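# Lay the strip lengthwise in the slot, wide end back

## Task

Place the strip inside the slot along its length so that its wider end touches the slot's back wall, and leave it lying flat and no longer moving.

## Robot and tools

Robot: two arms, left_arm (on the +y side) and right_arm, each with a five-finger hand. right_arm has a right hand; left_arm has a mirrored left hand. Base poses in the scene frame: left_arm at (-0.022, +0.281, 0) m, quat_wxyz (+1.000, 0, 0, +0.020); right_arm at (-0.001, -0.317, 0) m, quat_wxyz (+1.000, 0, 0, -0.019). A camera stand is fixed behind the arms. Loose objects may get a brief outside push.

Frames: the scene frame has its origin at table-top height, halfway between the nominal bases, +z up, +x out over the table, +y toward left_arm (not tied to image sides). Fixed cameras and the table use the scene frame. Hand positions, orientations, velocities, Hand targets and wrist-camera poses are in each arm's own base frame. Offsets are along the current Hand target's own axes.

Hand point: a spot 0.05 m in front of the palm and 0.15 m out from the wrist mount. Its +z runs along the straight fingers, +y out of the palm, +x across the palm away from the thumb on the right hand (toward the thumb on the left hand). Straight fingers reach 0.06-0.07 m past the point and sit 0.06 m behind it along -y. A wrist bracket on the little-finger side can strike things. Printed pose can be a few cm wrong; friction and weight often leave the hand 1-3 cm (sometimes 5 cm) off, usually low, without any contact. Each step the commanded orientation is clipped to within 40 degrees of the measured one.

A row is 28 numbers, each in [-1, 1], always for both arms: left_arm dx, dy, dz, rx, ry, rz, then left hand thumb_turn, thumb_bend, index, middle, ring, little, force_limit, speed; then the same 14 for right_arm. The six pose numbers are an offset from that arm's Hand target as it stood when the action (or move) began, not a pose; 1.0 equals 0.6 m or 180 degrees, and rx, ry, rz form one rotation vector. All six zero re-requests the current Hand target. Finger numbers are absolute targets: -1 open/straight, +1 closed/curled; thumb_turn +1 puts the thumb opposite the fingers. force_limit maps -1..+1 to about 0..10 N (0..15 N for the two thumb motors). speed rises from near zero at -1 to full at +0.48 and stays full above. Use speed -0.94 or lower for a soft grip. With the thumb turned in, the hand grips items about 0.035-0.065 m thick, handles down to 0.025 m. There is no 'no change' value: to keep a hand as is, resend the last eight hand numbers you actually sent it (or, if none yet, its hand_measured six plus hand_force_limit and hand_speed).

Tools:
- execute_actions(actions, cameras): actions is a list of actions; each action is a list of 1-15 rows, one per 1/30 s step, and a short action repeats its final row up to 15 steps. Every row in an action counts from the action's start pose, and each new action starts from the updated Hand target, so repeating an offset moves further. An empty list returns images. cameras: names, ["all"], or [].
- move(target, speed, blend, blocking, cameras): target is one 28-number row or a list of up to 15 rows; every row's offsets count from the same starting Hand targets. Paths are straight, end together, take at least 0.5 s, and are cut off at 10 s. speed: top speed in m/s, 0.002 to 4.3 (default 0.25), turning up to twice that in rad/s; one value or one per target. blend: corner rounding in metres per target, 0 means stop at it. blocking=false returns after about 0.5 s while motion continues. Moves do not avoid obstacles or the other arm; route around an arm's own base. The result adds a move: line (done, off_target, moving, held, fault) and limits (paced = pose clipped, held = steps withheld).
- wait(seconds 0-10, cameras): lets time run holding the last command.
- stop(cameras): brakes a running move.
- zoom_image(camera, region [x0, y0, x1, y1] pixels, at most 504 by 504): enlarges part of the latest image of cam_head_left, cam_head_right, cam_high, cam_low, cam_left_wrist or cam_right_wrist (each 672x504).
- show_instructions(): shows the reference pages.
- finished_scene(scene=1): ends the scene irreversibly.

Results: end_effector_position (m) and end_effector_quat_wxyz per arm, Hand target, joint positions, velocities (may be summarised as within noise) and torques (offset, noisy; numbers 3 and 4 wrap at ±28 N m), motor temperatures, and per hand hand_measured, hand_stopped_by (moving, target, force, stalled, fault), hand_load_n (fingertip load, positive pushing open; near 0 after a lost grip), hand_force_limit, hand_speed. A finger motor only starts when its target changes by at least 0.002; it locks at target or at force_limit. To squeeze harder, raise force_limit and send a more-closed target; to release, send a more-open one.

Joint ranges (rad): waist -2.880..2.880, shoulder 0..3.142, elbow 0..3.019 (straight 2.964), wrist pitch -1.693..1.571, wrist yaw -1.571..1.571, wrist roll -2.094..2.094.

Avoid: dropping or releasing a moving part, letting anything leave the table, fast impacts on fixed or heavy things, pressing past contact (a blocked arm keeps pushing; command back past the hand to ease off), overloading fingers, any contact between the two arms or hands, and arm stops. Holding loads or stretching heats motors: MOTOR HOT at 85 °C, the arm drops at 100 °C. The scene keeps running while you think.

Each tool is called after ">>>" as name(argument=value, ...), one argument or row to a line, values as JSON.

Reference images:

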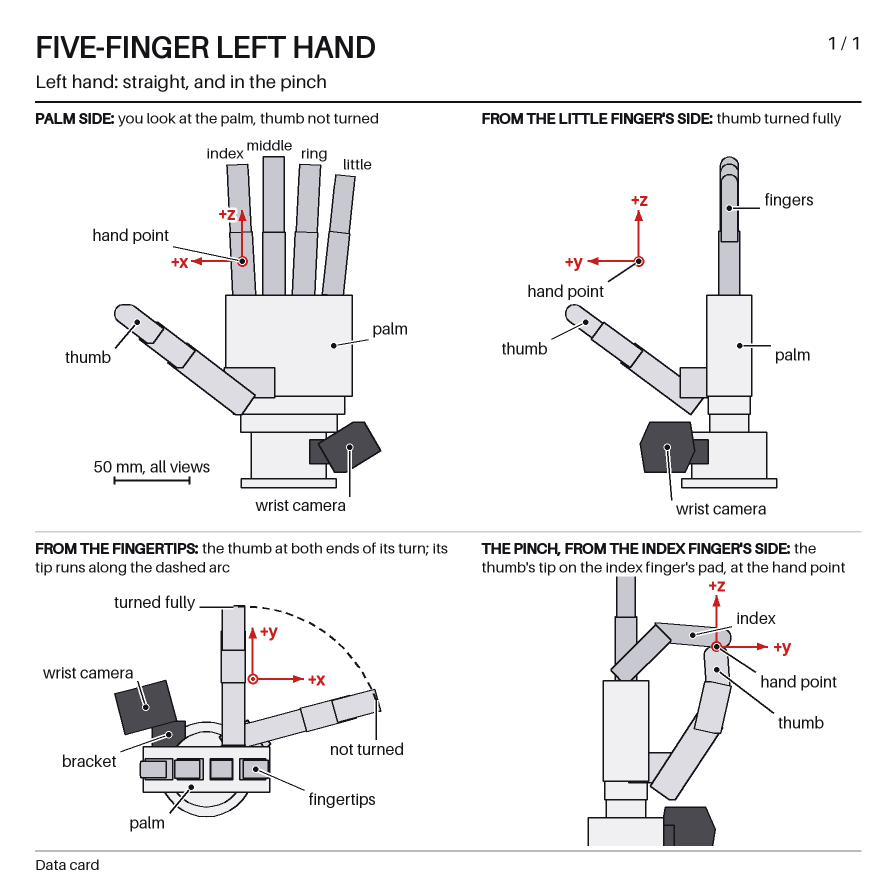

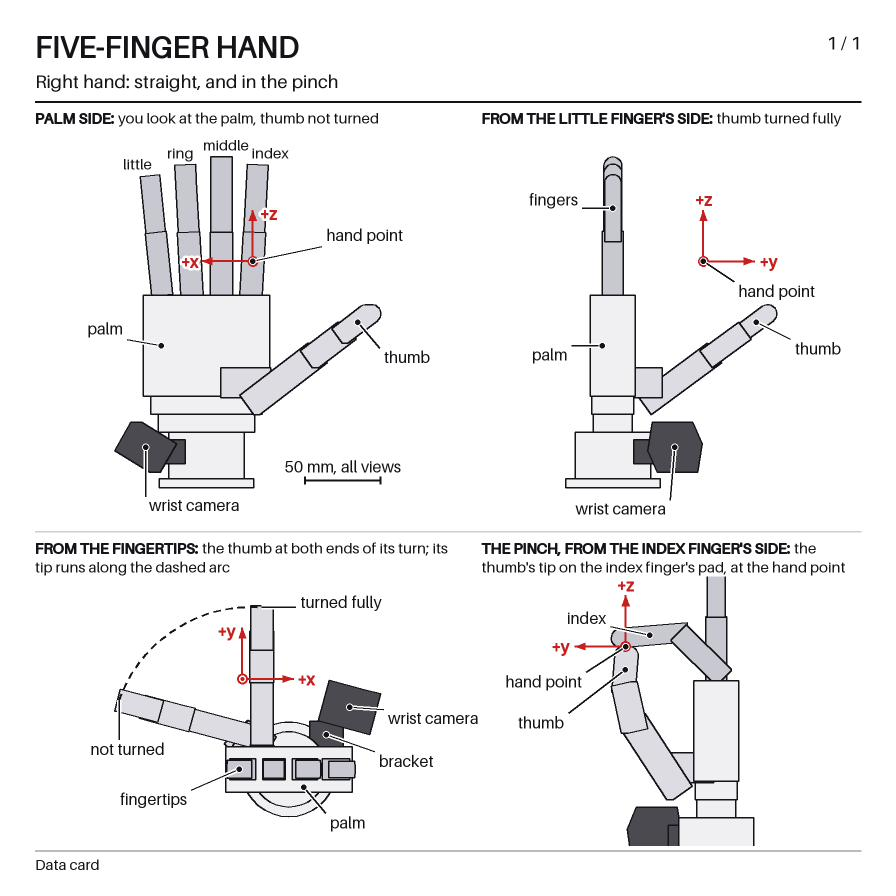

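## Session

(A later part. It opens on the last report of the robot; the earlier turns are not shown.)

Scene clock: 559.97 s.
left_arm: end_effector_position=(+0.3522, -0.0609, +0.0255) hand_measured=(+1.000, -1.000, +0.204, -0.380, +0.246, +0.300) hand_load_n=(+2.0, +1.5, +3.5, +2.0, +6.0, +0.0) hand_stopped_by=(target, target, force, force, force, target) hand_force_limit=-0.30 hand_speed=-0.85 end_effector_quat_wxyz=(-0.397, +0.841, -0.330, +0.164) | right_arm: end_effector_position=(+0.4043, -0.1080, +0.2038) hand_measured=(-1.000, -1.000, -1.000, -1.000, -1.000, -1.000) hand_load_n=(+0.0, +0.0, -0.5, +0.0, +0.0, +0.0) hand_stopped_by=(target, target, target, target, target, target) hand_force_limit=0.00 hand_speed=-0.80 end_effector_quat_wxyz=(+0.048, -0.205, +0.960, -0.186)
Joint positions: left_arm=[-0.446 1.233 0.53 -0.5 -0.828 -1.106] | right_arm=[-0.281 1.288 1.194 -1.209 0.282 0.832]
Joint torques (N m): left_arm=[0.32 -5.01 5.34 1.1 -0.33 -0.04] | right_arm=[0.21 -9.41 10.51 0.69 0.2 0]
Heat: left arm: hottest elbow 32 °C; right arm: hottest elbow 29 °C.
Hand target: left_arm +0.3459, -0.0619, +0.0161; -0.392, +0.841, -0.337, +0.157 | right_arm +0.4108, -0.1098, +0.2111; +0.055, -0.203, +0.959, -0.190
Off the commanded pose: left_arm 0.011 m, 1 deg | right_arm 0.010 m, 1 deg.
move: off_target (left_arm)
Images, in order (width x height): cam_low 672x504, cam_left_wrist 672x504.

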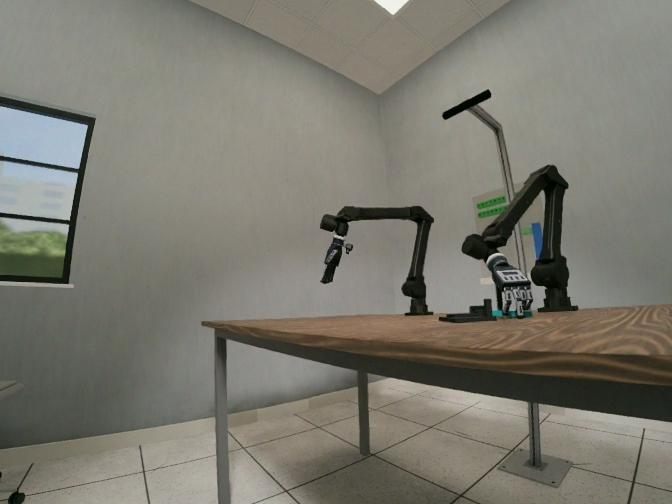

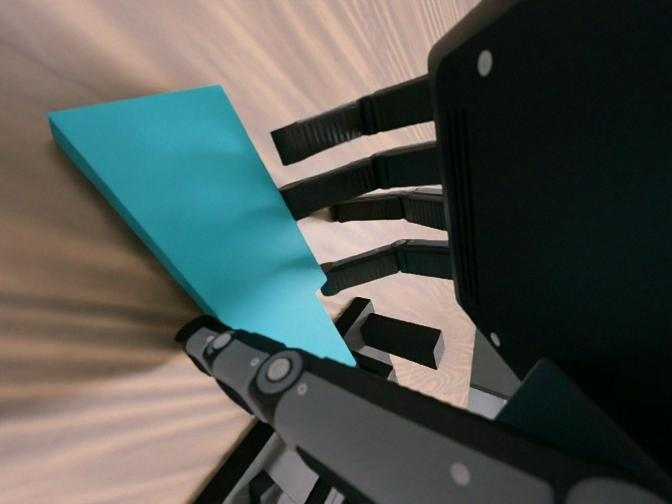

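>>> move(
  target=[
    [0,0,0,0,0,0,1,-1,-0.6,-0.6,-0.6,-0.6,-0.3,-0.3,0,0,0,0,0,0,-1,-1,-1,-1,-1,-1,0,-0.8],
    [-0.0183,-0.0045,-0.004,0,0,0,1,-1,-0.6,-0.6,-0.6,-0.6,-0.3,-0.3,0,0,0,0,0,0,-1,-1,-1,-1,-1,-1,0,-0.8],
    [-0.0183,-0.0045,-0.004,0,0,0,1,-1,0.4,0.4,0.4,0.4,-0.3,-0.85,0,0,0,0,0,0,-1,-1,-1,-1,-1,-1,0,-0.8],
  ],
  cameras=["cam_left_wrist","cam_low"],
  speed=0.1,
)

>>> zoom_image(
  camera="cam_low",
  region=[420, 230, 560, 335],
)

Scene clock: 576.67 s.
left_arm: end_effector_position=(+0.3454, -0.0590, +0.0258) hand_measured=(+1.000, -1.000, +0.204, +0.162, +0.232, +0.400) hand_load_n=(-0.5, +1.5, +3.5, +1.0, +4.0, +0.0) hand_stopped_by=(target, target, force, force, force, target) hand_force_limit=-0.30 hand_speed=-0.85 end_effector_quat_wxyz=(-0.392, +0.843, -0.329, +0.168) | right_arm: end_effector_position=(+0.4043, -0.1080, +0.2038) hand_measured=(-1.000, -1.000, -1.000, -1.000, -1.000, -1.000) hand_load_n=(+0.0, +0.0, +0.0, +0.0, +0.0, +0.0) hand_stopped_by=(target, target, target, target, target, target) hand_force_limit=0.00 hand_speed=-0.80 end_effector_quat_wxyz=(+0.048, -0.205, +0.960, -0.186)
Joint positions: left_arm=[-0.443 1.203 0.509 -0.499 -0.816 -1.105] | right_arm=[-0.281 1.288 1.194 -1.209 0.282 0.832]
Joint torques (N m): left_arm=[0.97 -5.54 5.33 0.77 -0.65 0.15] | right_arm=[0.15 -9.35 10.51 0.68 0.2 -0.01]
Heat: left arm: hottest elbow 31 °C; right arm: hottest elbow 29 °C.
Hand target: left_arm +0.3379, -0.0543, +0.0197; -0.392, +0.841, -0.337, +0.157 | right_arm +0.4108, -0.1098, +0.2111; +0.055, -0.203, +0.959, -0.190
Off the commanded pose: left_arm 0.011 m, 2 deg | right_arm 0.010 m, 1 deg.
move: off_target (left_arm)
Images, in order (width x height): cam_low 672x504, cam_left_wrist 672x504.

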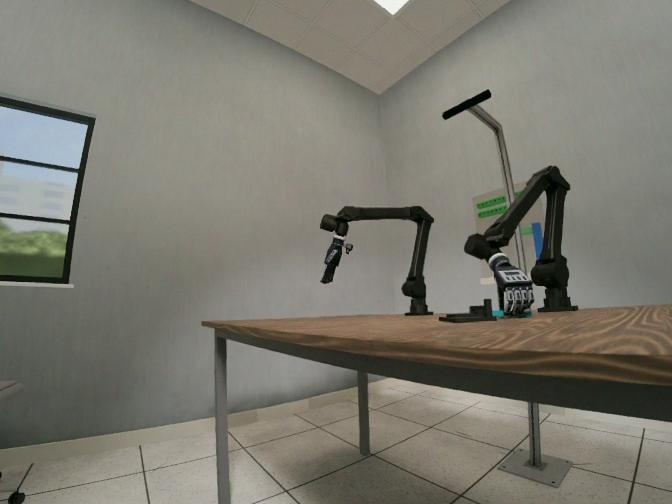

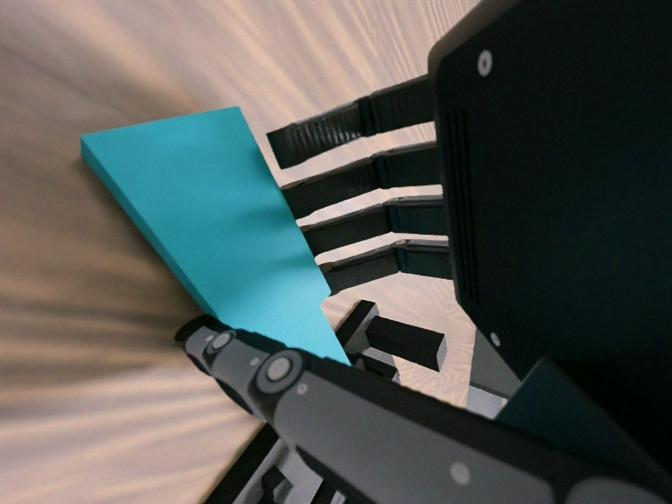

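Scaled by 3.600 from the camera's 672x504 image, which has a finer 960x720 frame.

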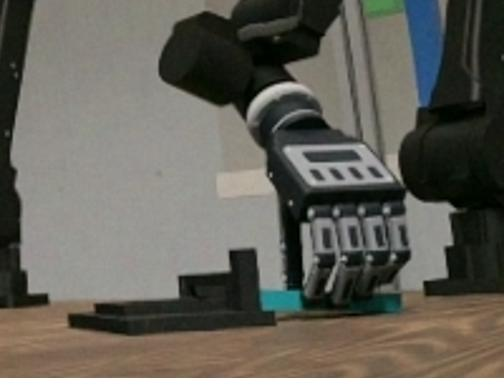

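>>> move(
  target=[
    [0,0,0,0,0,0,1,-1,0.5,0.5,0.5,0.4,0.1,-0.85,0,0,0,0,0,0,-1,-1,-1,-1,-1,-1,0,-0.8],
    [0,-0.064,-0.0536,0,0,0,1,-1,0.5,0.5,0.5,0.4,0.1,-0.85,0,0,0,0,0,0,-1,-1,-1,-1,-1,-1,0,-0.8],
  ],
  cameras=["cam_left_wrist","cam_low"],
  speed=0.1,
)

>>> zoom_image(
  camera="cam_low",
  region=[420, 230, 560, 335],
)

Scene clock: 588.10 s.
left_arm: end_effector_position=(+0.3127, -0.0440, +0.0407) hand_measured=(+1.000, -1.000, +0.216, +0.184, +0.244, +0.400) hand_load_n=(+1.5, +4.0, +5.5, +13.5, +4.0, +0.0) hand_stopped_by=(target, target, force, force, force, target) hand_force_limit=0.10 hand_speed=-0.85 end_effector_quat_wxyz=(-0.393, +0.841, -0.348, +0.129) | right_arm: end_effector_position=(+0.4043, -0.1080, +0.2038) hand_measured=(-1.000, -1.000, -1.000, -1.000, -1.000, -1.000) hand_load_n=(+0.0, +0.0, +0.0, +0.5, +0.0, +0.0) hand_stopped_by=(target, target, target, target, target, target) hand_force_limit=0.00 hand_speed=-0.80 end_effector_quat_wxyz=(+0.048, -0.205, +0.960, -0.186)
Joint positions: left_arm=[-0.443 1.098 0.509 -0.689 -0.813 -1.102] | right_arm=[-0.281 1.288 1.194 -1.209 0.282 0.832]
Joint torques (N m): left_arm=[0.97 -5.36 11 0.5 -0.8 0.12] | right_arm=[0.15 -9.35 10.55 0.69 0.19 -0.01]
Heat: left arm: hottest elbow 31 °C; right arm: hottest elbow 29 °C.
Hand target: left_arm +0.3379, -0.0543, +0.0698; -0.393, +0.841, -0.336, +0.157 | right_arm +0.4108, -0.1098, +0.2111; +0.055, -0.203, +0.959, -0.190
Off the commanded pose: left_arm 0.040 m, 4 deg | right_arm 0.010 m, 1 deg.
move: off_target (left_arm)
Images, in order (width x height): cam_low 672x504, cam_left_wrist 672x504.

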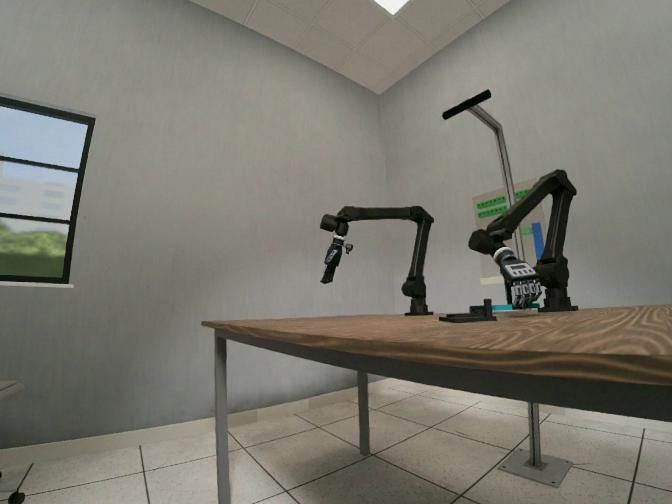

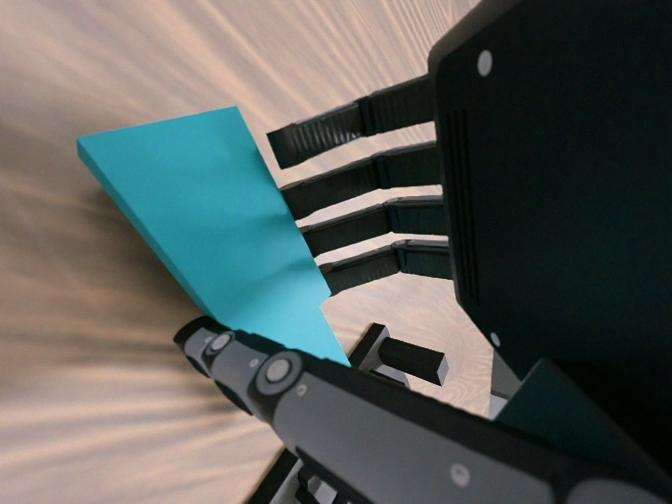

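Scaled by 3.600 from the camera's 672x504 image, which has a finer 960x720 frame.

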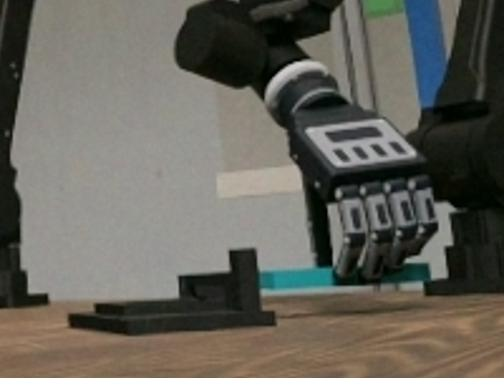

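>>> move(
  target=[
    [0,-0.064,-0.0533,0,0,0,1,-1,0.5,0.5,0.5,0.4,0.1,-0.85,0,0,0,0,0,0,-1,-1,-1,-1,-1,-1,0,-0.8],
    [0.0987,0.0615,-0.2033,0,0.327,0.2745,1,-1,0.5,0.5,0.5,0.4,0.1,-0.85,0,0,0,0,0,0,-1,-1,-1,-1,-1,-1,0,-0.8],
    [0.1625,0.2178,-0.3903,0,0.654,0.549,1,-1,0.5,0.5,0.5,0.4,0.1,-0.85,0,0,0,0,0,0,-1,-1,-1,-1,-1,-1,0,-0.8],
  ],
  cameras=["all"],
  speed=0.2,
  blend=[0.02,0.03,0],
)

Scene clock: 629.33 s.
left_arm: end_effector_position=(+0.2068, -0.2930, +0.0964) hand_measured=(+1.000, -1.000, +0.216, +0.184, +0.244, +0.400) hand_load_n=(+1.5, +4.0, +5.5, +14.0, +4.0, +0.0) hand_stopped_by=(target, target, force, force, force, target) hand_force_limit=0.10 hand_speed=-0.85 end_effector_quat_wxyz=(-0.084, +0.115, +0.904, -0.403) | right_arm: end_effector_position=(+0.4043, -0.1080, +0.2038) hand_measured=(-1.000, -1.000, -1.000, -1.000, -1.000, -1.000) hand_load_n=(+0.0, +0.0, +0.0, +0.0, +0.0, +0.0) hand_stopped_by=(target, target, target, target, target, target) hand_force_limit=0.00 hand_speed=-0.80 end_effector_quat_wxyz=(+0.048, -0.205, +0.960, -0.186)
Joint positions: left_arm=[-0.633 1.282 0.807 -0.773 0.799 1.054] | right_arm=[-0.281 1.288 1.194 -1.209 0.282 0.832]
Joint torques (N m): left_arm=[0.03 -7.06 12 0.49 0.9 0.12] | right_arm=[0.09 -9.35 10.54 0.69 0.19 -0.01]
Heat: left arm: hottest elbow 34 °C; right arm: hottest elbow 29 °C.
Hand target: left_arm +0.2268, -0.3123, +0.1202; -0.064, +0.136, +0.896, -0.418 | right_arm +0.4108, -0.1098, +0.2111; +0.055, -0.203, +0.959, -0.190
Off the commanded pose: left_arm 0.037 m, 4 deg | right_arm 0.010 m, 1 deg.
move: off_target (left_arm)

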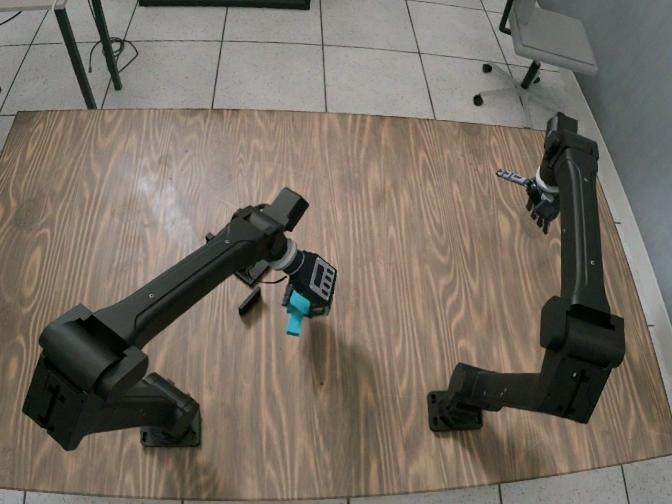

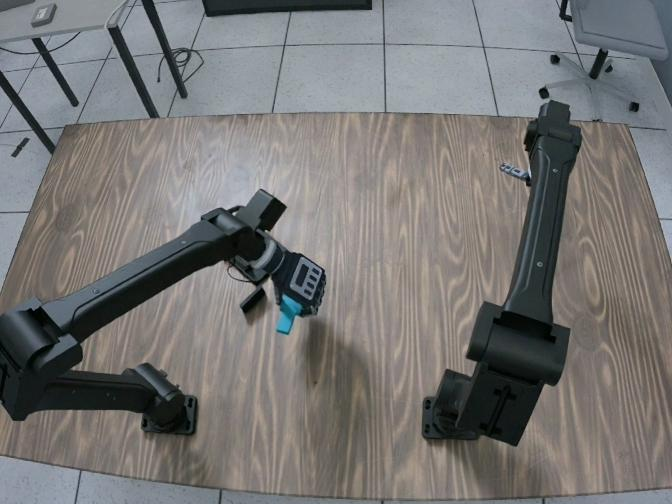

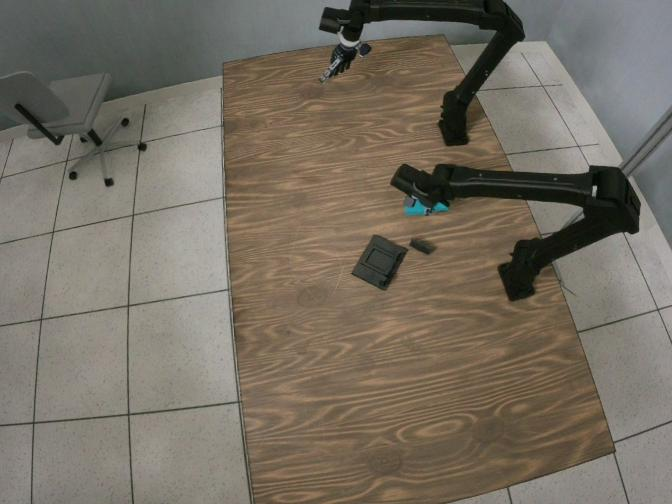

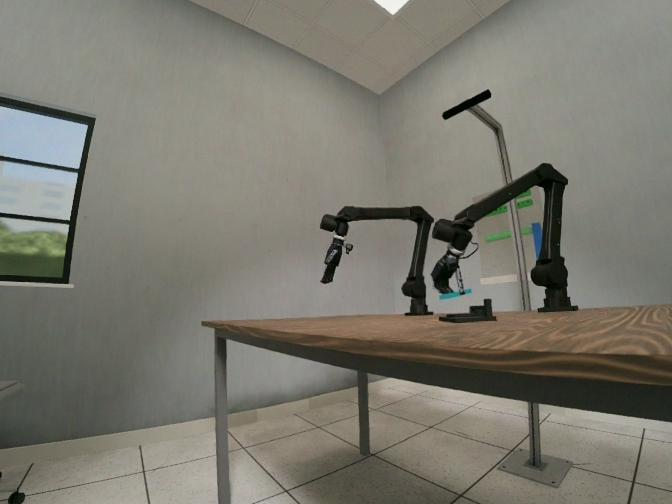

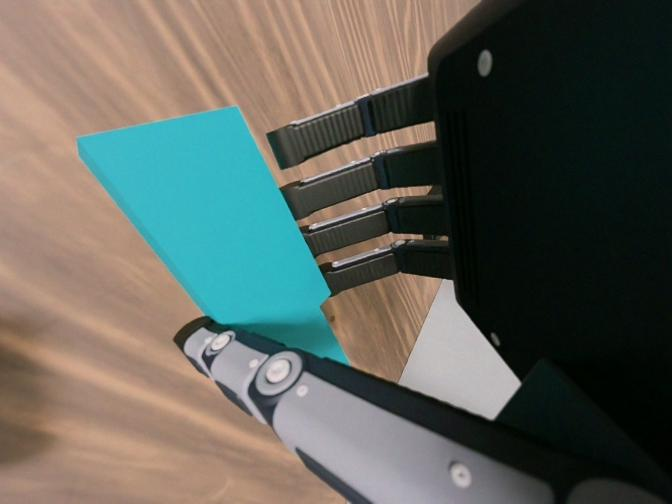

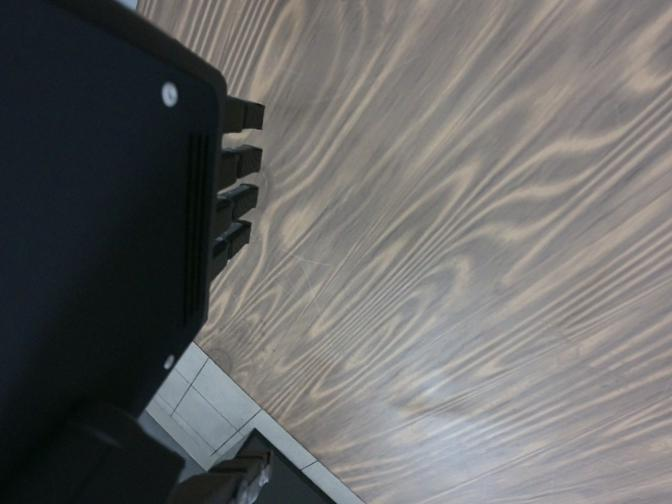

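>>> zoom_image(
  camera="cam_high",
  region=[340, 220, 450, 300],
)

>>> zoom_image(
  camera="cam_low",
  region=[430, 270, 510, 335],
)

Scaled by 4.582 from the camera's 672x504 image, which has a finer 960x720 frame.

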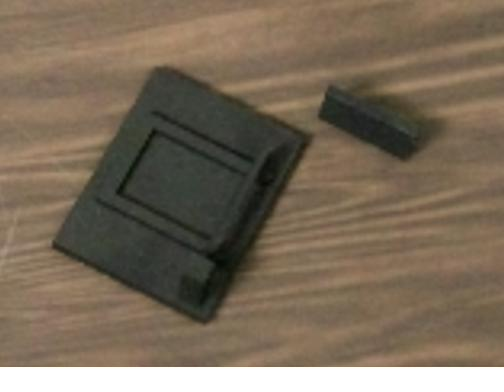

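Scaled by 6.300 from the camera's 672x504 image, which has a finer 960x720 frame.

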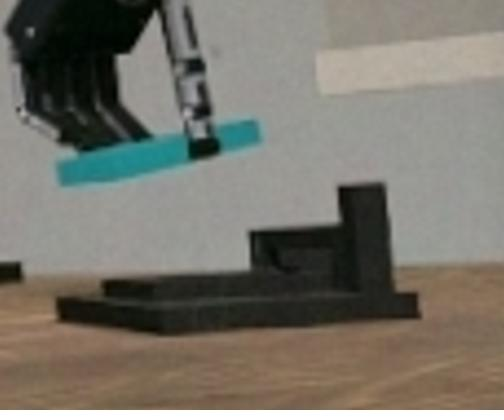

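>>> move(
  target=[0,0.0639,0.0535,0,0,0,1,-1,0.5,0.5,0.5,0.4,0.1,-0.85,0,0,0,0,0,0,-1,-1,-1,-1,-1,-1,0,-0.8],
  cameras=["cam_low"],
  speed=0.15,
)

>>> zoom_image(
  camera="cam_low",
  region=[420, 230, 560, 335],
)

Scene clock: 655.23 s.
left_arm: end_effector_position=(+0.2293, -0.3096, +0.0734) hand_measured=(+1.000, -1.000, +0.216, +0.184, +0.244, +0.400) hand_load_n=(+2.0, +4.0, +5.5, +13.5, +4.0, +0.0) hand_stopped_by=(target, target, force, force, force, target) hand_force_limit=0.10 hand_speed=-0.85 end_effector_quat_wxyz=(-0.064, +0.126, +0.899, -0.414) | right_arm: end_effector_position=(+0.4043, -0.1080, +0.2038) hand_measured=(-1.000, -1.000, -1.000, -1.000, -1.000, -1.000) hand_load_n=(+0.0, +0.0, +0.0, +0.0, +0.0, +0.0) hand_stopped_by=(target, target, target, target, target, target) hand_force_limit=0.00 hand_speed=-0.80 end_effector_quat_wxyz=(+0.048, -0.205, +0.960, -0.186)
Joint positions: left_arm=[-0.633 1.362 0.807 -0.642 0.8 1.057] | right_arm=[-0.281 1.288 1.194 -1.209 0.282 0.832]
Joint torques (N m): left_arm=[0.03 -8.06 6.41 1.46 0.86 0.12] | right_arm=[0.15 -9.41 10.52 0.65 0.21 -0.01]
Heat: left arm: hottest elbow 35 °C; right arm: hottest elbow 29 °C.
Hand target: left_arm +0.2268, -0.3122, +0.0702; -0.064, +0.136, +0.896, -0.418 | right_arm +0.4108, -0.1098, +0.2111; +0.055, -0.203, +0.959, -0.190
Off the commanded pose: left_arm 0.005 m, 1 deg | right_arm 0.010 m, 1 deg.
move: done
Images, in order (width x height): cam_low 672x504.

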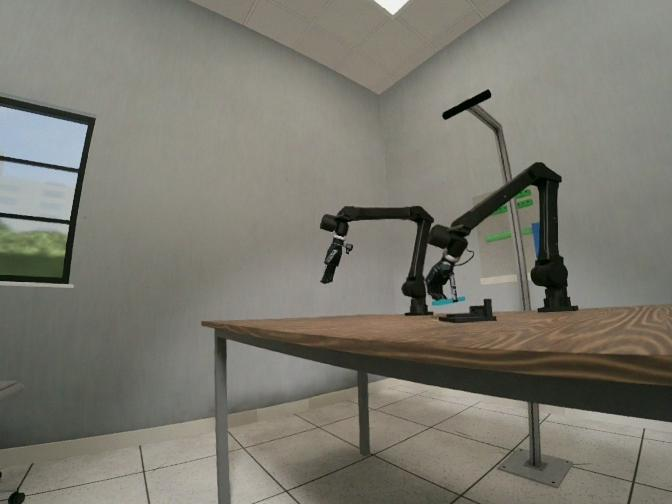

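Scaled by 3.600 from the camera's 672x504 image, which has a finer 960x720 frame.

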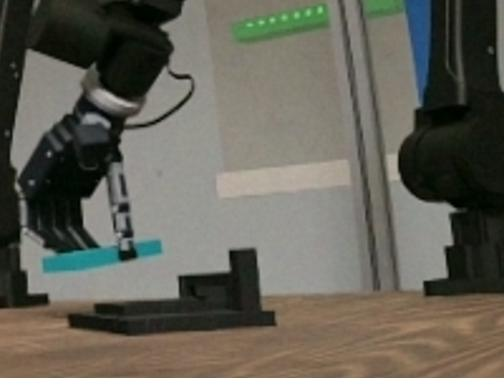

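>>> move(
  target=[0,0.0597,0.05,0,0,0,1,-1,0.5,0.5,0.5,0.4,0.1,-0.85,0,0,0,0,0,0,-1,-1,-1,-1,-1,-1,0,-0.8],
  cameras=["cam_low","cam_high"],
  speed=0.1,
)

>>> zoom_image(
  camera="cam_low",
  region=[420, 230, 560, 335],
)

Scene clock: 667.33 s.
left_arm: end_effector_position=(+0.2297, -0.3101, +0.0274) hand_measured=(+1.000, -1.000, +0.216, +0.184, +0.244, +0.400) hand_load_n=(+1.5, +4.0, +5.5, +13.5, +4.5, +0.0) hand_stopped_by=(target, target, force, force, force, target) hand_force_limit=0.10 hand_speed=-0.85 end_effector_quat_wxyz=(-0.063, +0.127, +0.899, -0.415) | right_arm: end_effector_position=(+0.4043, -0.1080, +0.2038) hand_measured=(-1.000, -1.000, -1.000, -1.000, -1.000, -1.000) hand_load_n=(-0.5, +0.0, +0.0, +0.0, +0.0, +0.0) hand_stopped_by=(target, target, target, target, target, target) hand_force_limit=0.00 hand_speed=-0.80 end_effector_quat_wxyz=(+0.048, -0.205, +0.960, -0.186)
Joint positions: left_arm=[-0.633 1.449 0.746 -0.492 0.801 1.058] | right_arm=[-0.281 1.288 1.194 -1.209 0.282 0.832]
Joint torques (N m): left_arm=[0.03 -8.35 5.79 1.55 0.79 0.12] | right_arm=[0.09 -9.41 10.52 0.68 0.2 -0.01]
Heat: left arm: hottest elbow 34 °C; right arm: hottest elbow 30 °C.
Hand target: left_arm +0.2270, -0.3123, +0.0235; -0.063, +0.136, +0.896, -0.418 | right_arm +0.4108, -0.1098, +0.2111; +0.055, -0.203, +0.959, -0.190
Off the commanded pose: left_arm 0.005 m, 1 deg | right_arm 0.010 m, 1 deg.
move: done
Images, in order (width x height): cam_high 672x504, cam_low 672x504.

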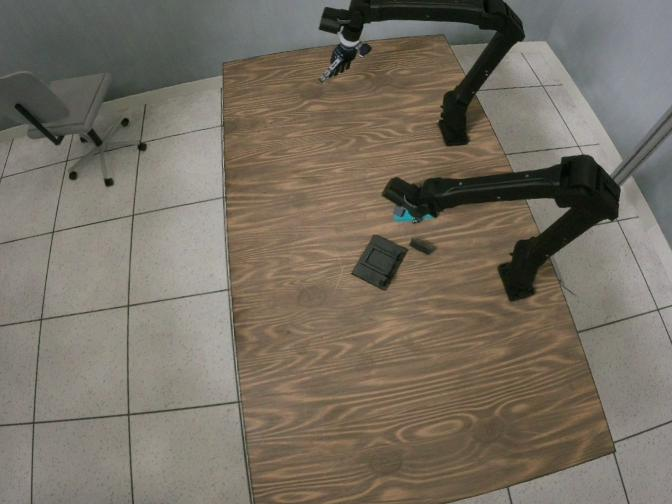

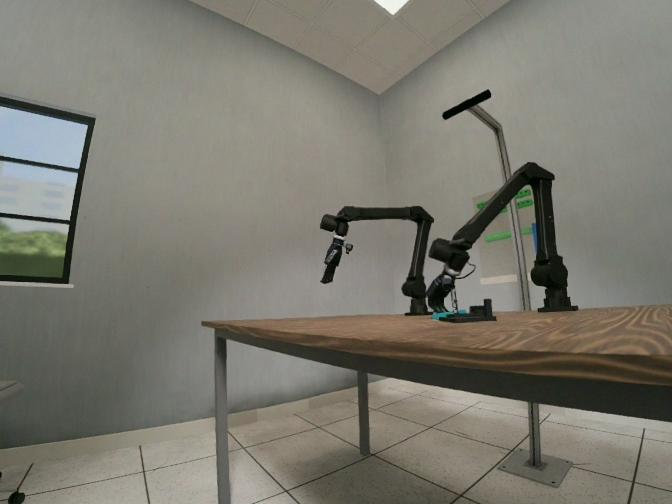

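Scaled by 3.600 from the camera's 672x504 image, which has a finer 960x720 frame.

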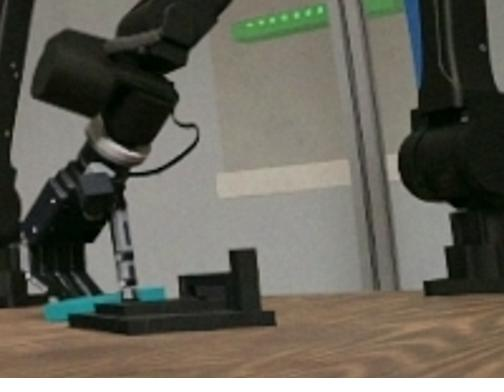

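>>> move(
  target=[
    [0,0.0026,0.0021,0,0,0,1,-1,0.5,0.5,0.5,0.4,0.1,-0.85,0,0,0,0,0,0,-1,-1,-1,-1,-1,-1,0,-0.8],
    [0,0.0026,0.0021,0,0,0,1,-1,-0.5,-0.5,-0.5,-0.5,0.1,-0.3,0,0,0,0,0,0,-1,-1,-1,-1,-1,-1,0,-0.8],
  ],
  cameras=["cam_low","cam_left_wrist"],
  speed=0.1,
)

Scene clock: 709.10 s.
left_arm: end_effector_position=(+0.2321, -0.3119, +0.0291) hand_measured=(+1.000, -1.000, -0.500, -0.500, -0.500, -0.500) hand_load_n=(+0.0, +0.0, +0.0, +0.0, +0.0, +0.0) hand_stopped_by=(target, target, target, target, target, target) hand_force_limit=0.10 hand_speed=-0.30 end_effector_quat_wxyz=(-0.058, +0.129, +0.897, -0.420) | right_arm: end_effector_position=(+0.4043, -0.1080, +0.2038) hand_measured=(-1.000, -1.000, -1.000, -1.000, -1.000, -1.000) hand_load_n=(+0.0, +0.0, +0.0, +0.0, +0.0, +0.0) hand_stopped_by=(target, target, target, target, target, target) hand_force_limit=0.00 hand_speed=-0.80 end_effector_quat_wxyz=(+0.048, -0.205, +0.960, -0.186)
Joint positions: left_arm=[-0.632 1.446 0.746 -0.48 0.805 1.058] | right_arm=[-0.281 1.288 1.194 -1.209 0.282 0.832]
Joint torques (N m): left_arm=[-0.03 -7.82 5.68 1.33 0.68 0.12] | right_arm=[0.09 -9.35 10.54 0.7 0.2 -0.01]
Heat: left arm: hottest elbow 32 °C; right arm: hottest elbow 30 °C.
Hand target: left_arm +0.2271, -0.3122, +0.0216; -0.063, +0.136, +0.896, -0.418 | right_arm +0.4108, -0.1098, +0.2111; +0.055, -0.203, +0.959, -0.190
Off the commanded pose: left_arm 0.009 m, 1 deg | right_arm 0.010 m, 1 deg.
move: done
Images, in order (width x height): cam_low 672x504, cam_left_wrist 672x504.

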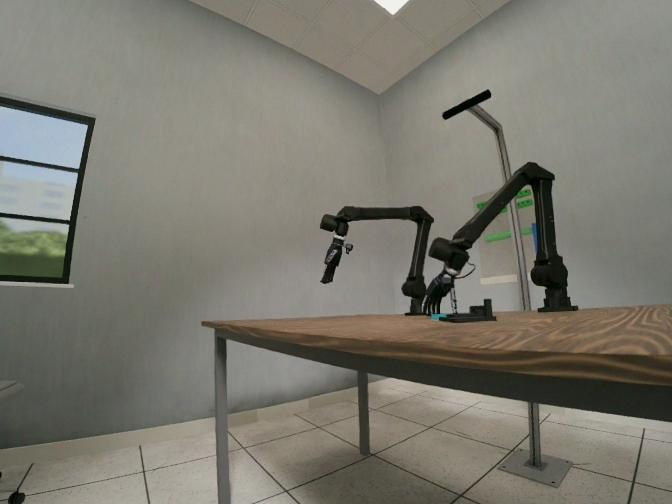

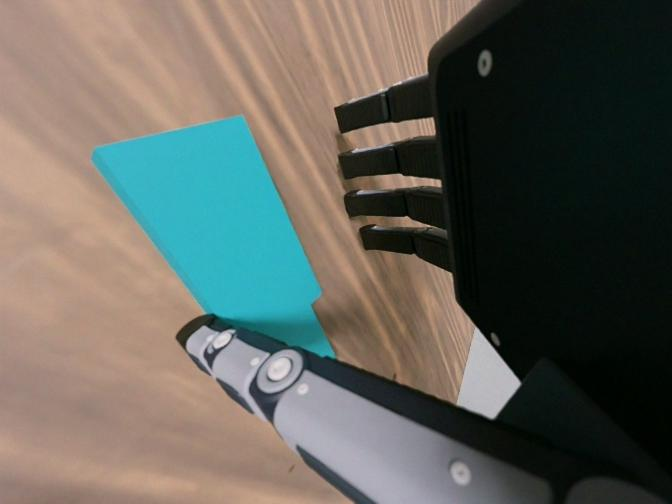

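>>> move(
  target=[
    [0,-0.166,-0.1393,0,0,0,1,-1,-0.6,-0.6,-0.6,-0.6,0,0.3,0,0,0,0,0,0,1,-1,-0.6,-0.6,-0.6,-0.6,0,0.3],
    [-0.0012,0.0715,-0.4693,0,-0.327,-0.2745,1,-1,-0.6,-0.6,-0.6,-0.6,0,0.3,-0.024,0.14,-0.112,0.026,-0.235,-0.3215,1,-1,-0.6,-0.6,-0.6,-0.6,0,0.3],
    [0.1512,0.2703,-0.784,0,-0.654,-0.549,1,-1,-0.6,-0.6,-0.6,-0.6,0,0.3,-0.018,0.758,-0.298,0.052,-0.470,-0.643,1,-1,-0.6,-0.6,-0.6,-0.6,0,0.3],
  ],
  cameras=["all"],
  speed=0.35,
  blend=[0.02,0.04,0],
)

Scene clock: 773.20 s.
left_arm: end_effector_position=(+0.2690, +0.1509, +0.1744) hand_measured=(+1.000, -1.000, -0.600, -0.600, -0.600, -0.600) hand_load_n=(+0.0, +0.0, +0.0, +0.0, +0.0, +0.0) hand_stopped_by=(target, target, target, target, target, target) hand_force_limit=0.00 hand_speed=0.30 end_effector_quat_wxyz=(-0.380, +0.843, -0.351, +0.147) | right_arm: end_effector_position=(+0.2129, +0.3305, +0.1902) hand_measured=(+1.000, -1.000, -0.600, -0.600, -0.600, -0.600) hand_load_n=(+0.0, +0.0, +0.0, +0.0, +0.0, +0.0) hand_stopped_by=(target, target, target, target, target, target) hand_force_limit=0.00 hand_speed=0.30 end_effector_quat_wxyz=(-0.410, +0.904, -0.112, +0.036)
Joint positions: left_arm=[0.502 0.662 0.618 -0.71 -0.225 -0.181] | right_arm=[0.779 1.034 0.839 -0.615 -0.424 -0.374]
Joint torques (N m): left_arm=[1.14 -1.2 12.31 1.17 -0.42 -0.2] | right_arm=[0.73 -5.48 11.52 2.06 -0.22 -0.09]
Heat: left arm: hottest elbow 31 °C; right arm: hottest elbow 30 °C.
Hand target: left_arm +0.2783, +0.1584, +0.1997; -0.392, +0.842, -0.337, +0.157 | right_arm +0.2200, +0.3402, +0.2003; -0.421, +0.900, -0.101, +0.047
Off the commanded pose: left_arm 0.028 m, 2 deg | right_arm 0.016 m, 2 deg.
move: off_target (left_arm, right_arm); blend cut to 0 m at target 1

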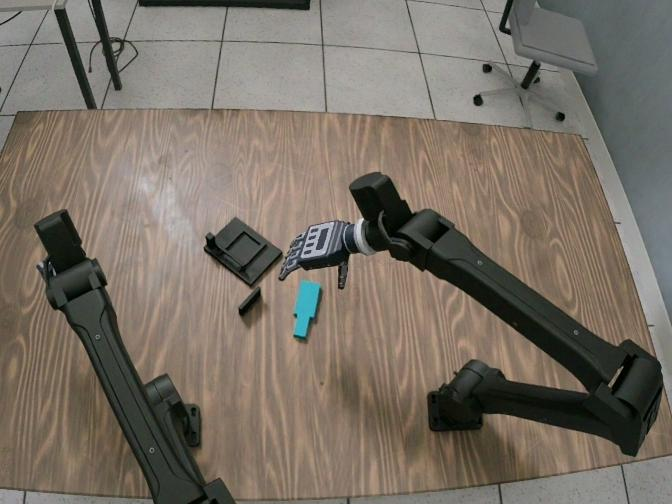

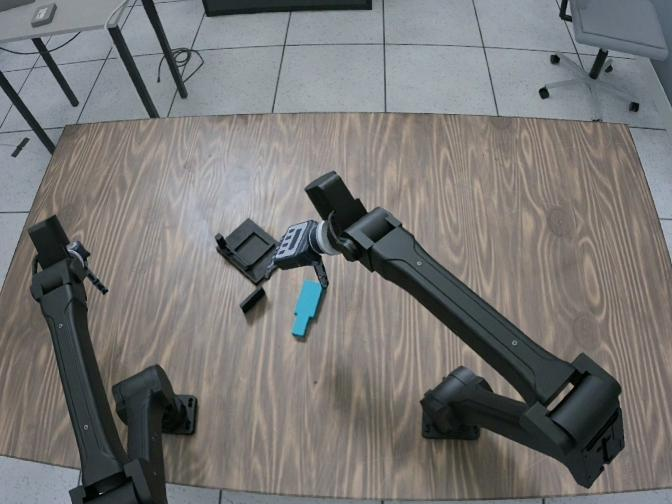

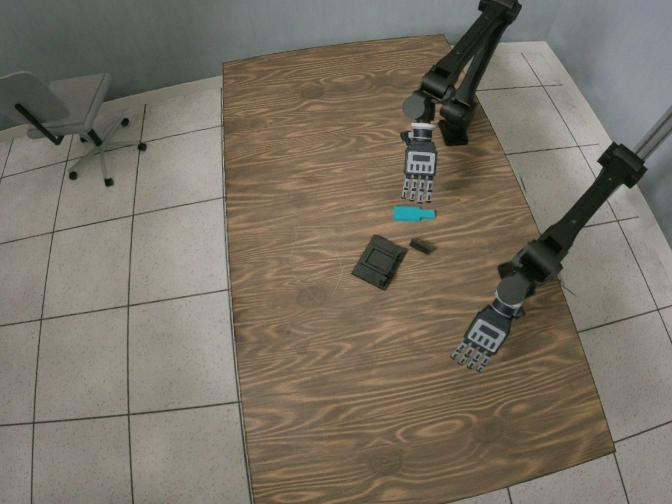

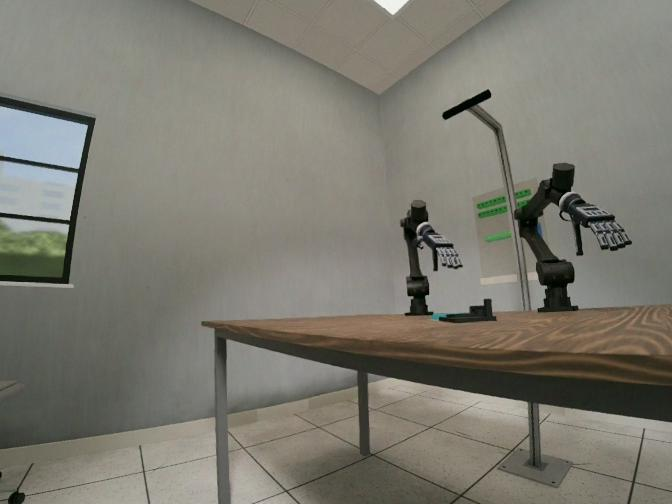

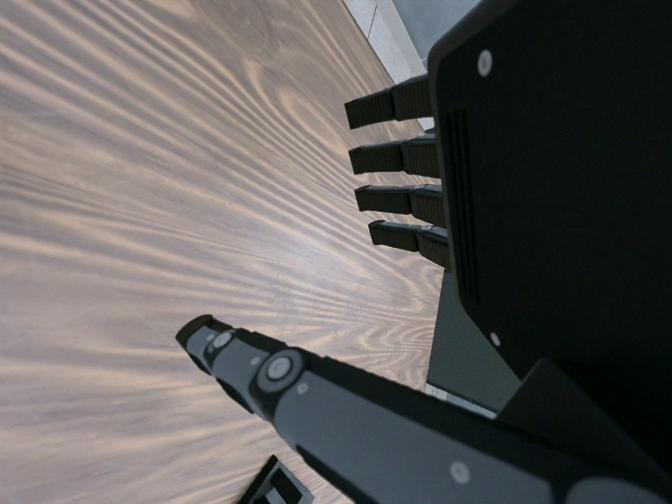

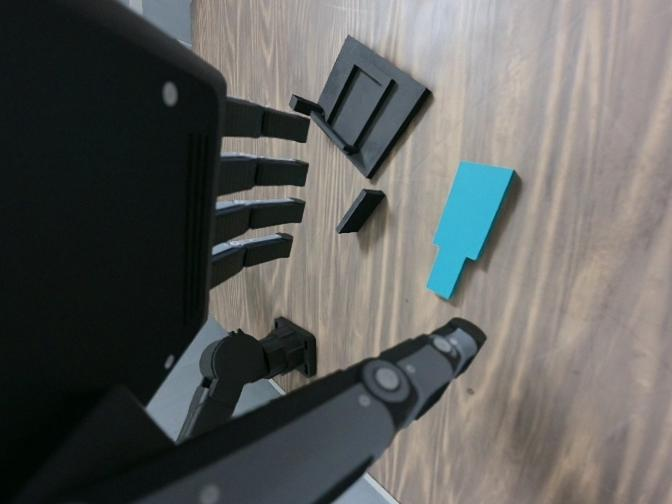

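>>> zoom_image(
  camera="cam_right_wrist",
  region=[280, 20, 450, 190],
)

Scaled by 2.965 from the camera's 672x504 image, which has a finer 960x720 frame.

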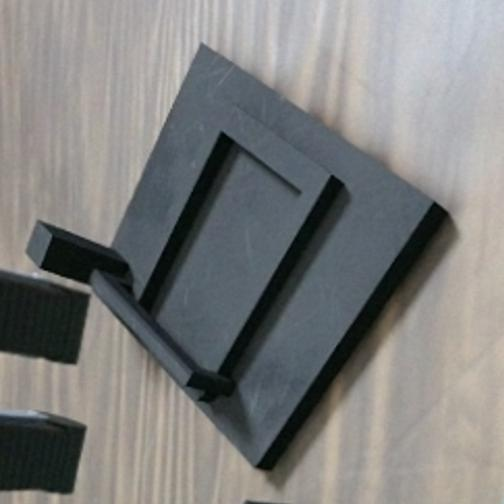

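>>> move(
  target=[0,0,0,0,0,0,1,-1,-0.6,-0.6,-0.6,-0.6,0,0.3,0,0.1047,0.1612,0,-0.0256,-0.0213,1,-1,-0.6,-0.6,-0.6,-0.6,0,0.3],
  cameras=["cam_right_wrist","cam_low"],
  speed=0.2,
)

Scene clock: 857.37 s.
left_arm: end_effector_position=(+0.2690, +0.1509, +0.1744) hand_measured=(+1.000, -1.000, -0.600, -0.600, -0.600, -0.600) hand_load_n=(+0.0, +0.0, +0.0, +0.0, +0.0, +0.0) hand_stopped_by=(target, target, target, target, target, target) hand_force_limit=0.00 hand_speed=0.30 end_effector_quat_wxyz=(-0.380, +0.843, -0.351, +0.147) | right_arm: end_effector_position=(+0.2300, +0.3698, +0.0948) hand_measured=(+1.000, -1.000, -0.600, -0.600, -0.600, -0.600) hand_load_n=(+0.0, +0.0, +0.0, +0.0, +0.0, +0.0) hand_stopped_by=(target, target, target, target, target, target) hand_force_limit=0.00 hand_speed=0.30 end_effector_quat_wxyz=(-0.422, +0.904, -0.063, +0.026)
Joint positions: left_arm=[0.502 0.662 0.618 -0.71 -0.225 -0.182] | right_arm=[0.806 1.272 0.741 -0.275 -0.472 -0.434]
Joint torques (N m): left_arm=[1.14 -1.14 12.3 1.17 -0.42 -0.19] | right_arm=[0.97 -7.94 8.01 2.07 -0.5 -0.09]
Motor temperatures (°C): left_arm=[25 23 43 24 22 21] | right_arm=[25 23 31 22 23 19]
Heat: left arm: hottest elbow 43 °C; right arm: hottest elbow 31 °C.
Hand target: left_arm +0.2783, +0.1583, +0.1997; -0.392, +0.842, -0.337, +0.157 | right_arm +0.2273, +0.3732, +0.0900; -0.423, +0.904, -0.053, +0.025
Off the commanded pose: left_arm 0.028 m, 2 deg | right_arm 0.006 m, 1 deg.
move: off_target (left_arm)
Images, in order (width x height): cam_low 672x504, cam_right_wrist 672x504.

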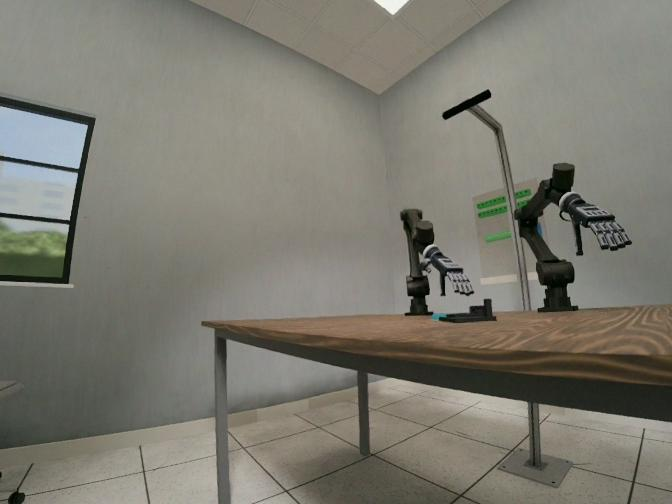

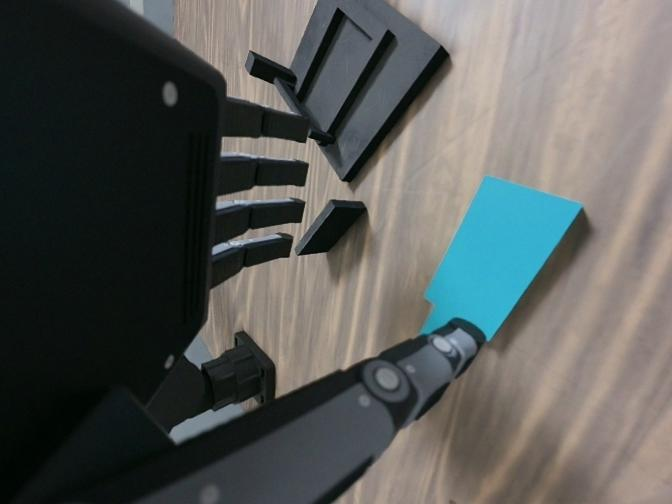

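>>> move(
  target=[0,0,0,0,0,0,1,-1,-0.6,-0.6,-0.6,-0.6,0,0.3,-0.0083,0.0667,0.0448,0,0,0,1,-1,-0.6,-0.6,-0.6,-0.6,0,0.3],
  cameras=["cam_right_wrist","cam_low","cam_high"],
  speed=0.15,
)

>>> zoom_image(
  camera="cam_low",
  region=[400, 230, 520, 330],
)

Scene clock: 879.10 s.
left_arm: end_effector_position=(+0.2690, +0.1509, +0.1744) hand_measured=(+1.000, -1.000, -0.600, -0.600, -0.600, -0.600) hand_load_n=(+0.0, +0.0, +0.0, +0.0, +0.0, +0.0) hand_stopped_by=(target, target, target, target, target, target) hand_force_limit=0.00 hand_speed=0.30 end_effector_quat_wxyz=(-0.380, +0.843, -0.351, +0.147) | right_arm: end_effector_position=(+0.2261, +0.3671, +0.0486) hand_measured=(+1.000, -1.000, -0.600, -0.600, -0.600, -0.600) hand_load_n=(+0.0, +0.0, +0.0, +0.0, +0.0, +0.0) hand_stopped_by=(target, target, target, target, target, target) hand_force_limit=0.00 hand_speed=0.30 end_effector_quat_wxyz=(-0.424, +0.903, -0.060, +0.027)
Joint positions: left_arm=[0.502 0.662 0.618 -0.71 -0.225 -0.182] | right_arm=[0.808 1.347 0.658 -0.112 -0.472 -0.435]
Joint torques (N m): left_arm=[1.08 -1.14 12.3 1.17 -0.42 -0.19] | right_arm=[0.91 -8.06 7.02 2.06 -0.42 -0.08]
Heat: left arm: hottest elbow 44 °C; right arm: hottest elbow 31 °C.
Hand target: left_arm +0.2783, +0.1583, +0.1997; -0.392, +0.842, -0.337, +0.157 | right_arm +0.2220, +0.3688, +0.0422; -0.423, +0.904, -0.054, +0.025
Off the commanded pose: left_arm 0.028 m, 2 deg | right_arm 0.008 m, 1 deg.
move: off_target (left_arm)
Images, in order (width x height): cam_high 672x504, cam_low 672x504, cam_right_wrist 672x504.

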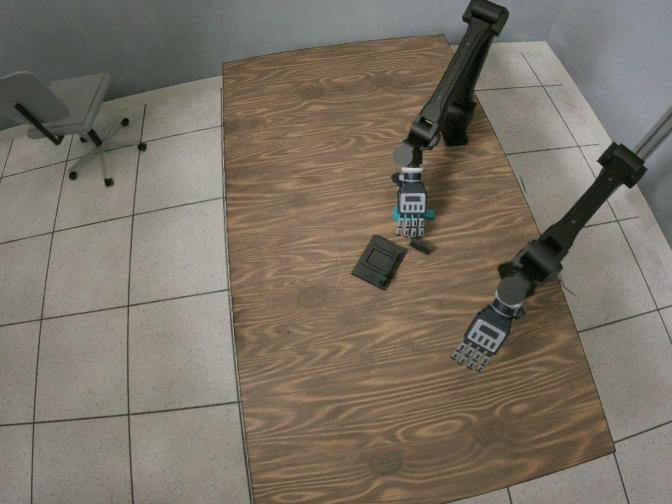

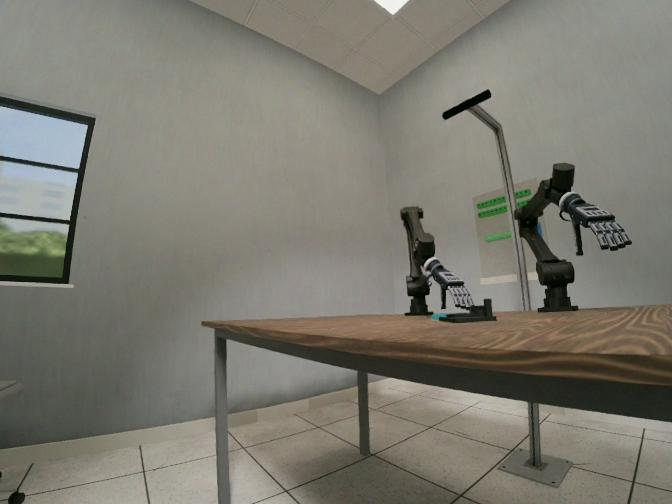

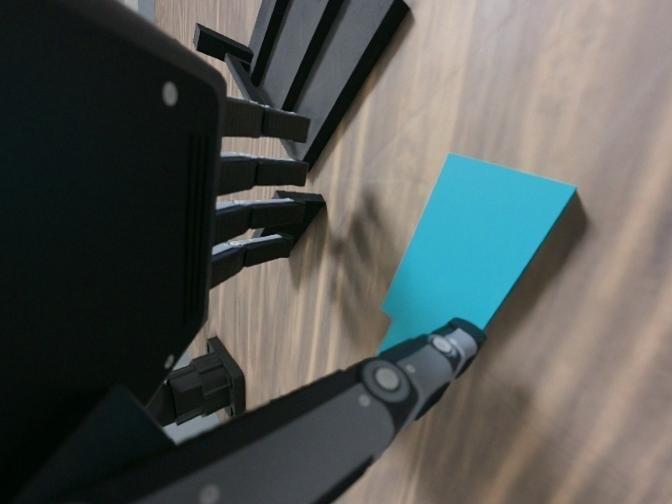

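Scaled by 4.200 from the camera's 672x504 image, which has a finer 960x720 frame.

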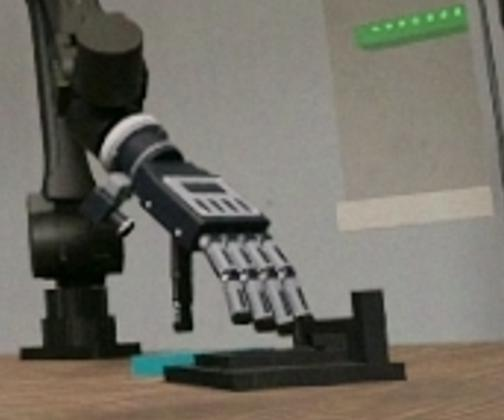

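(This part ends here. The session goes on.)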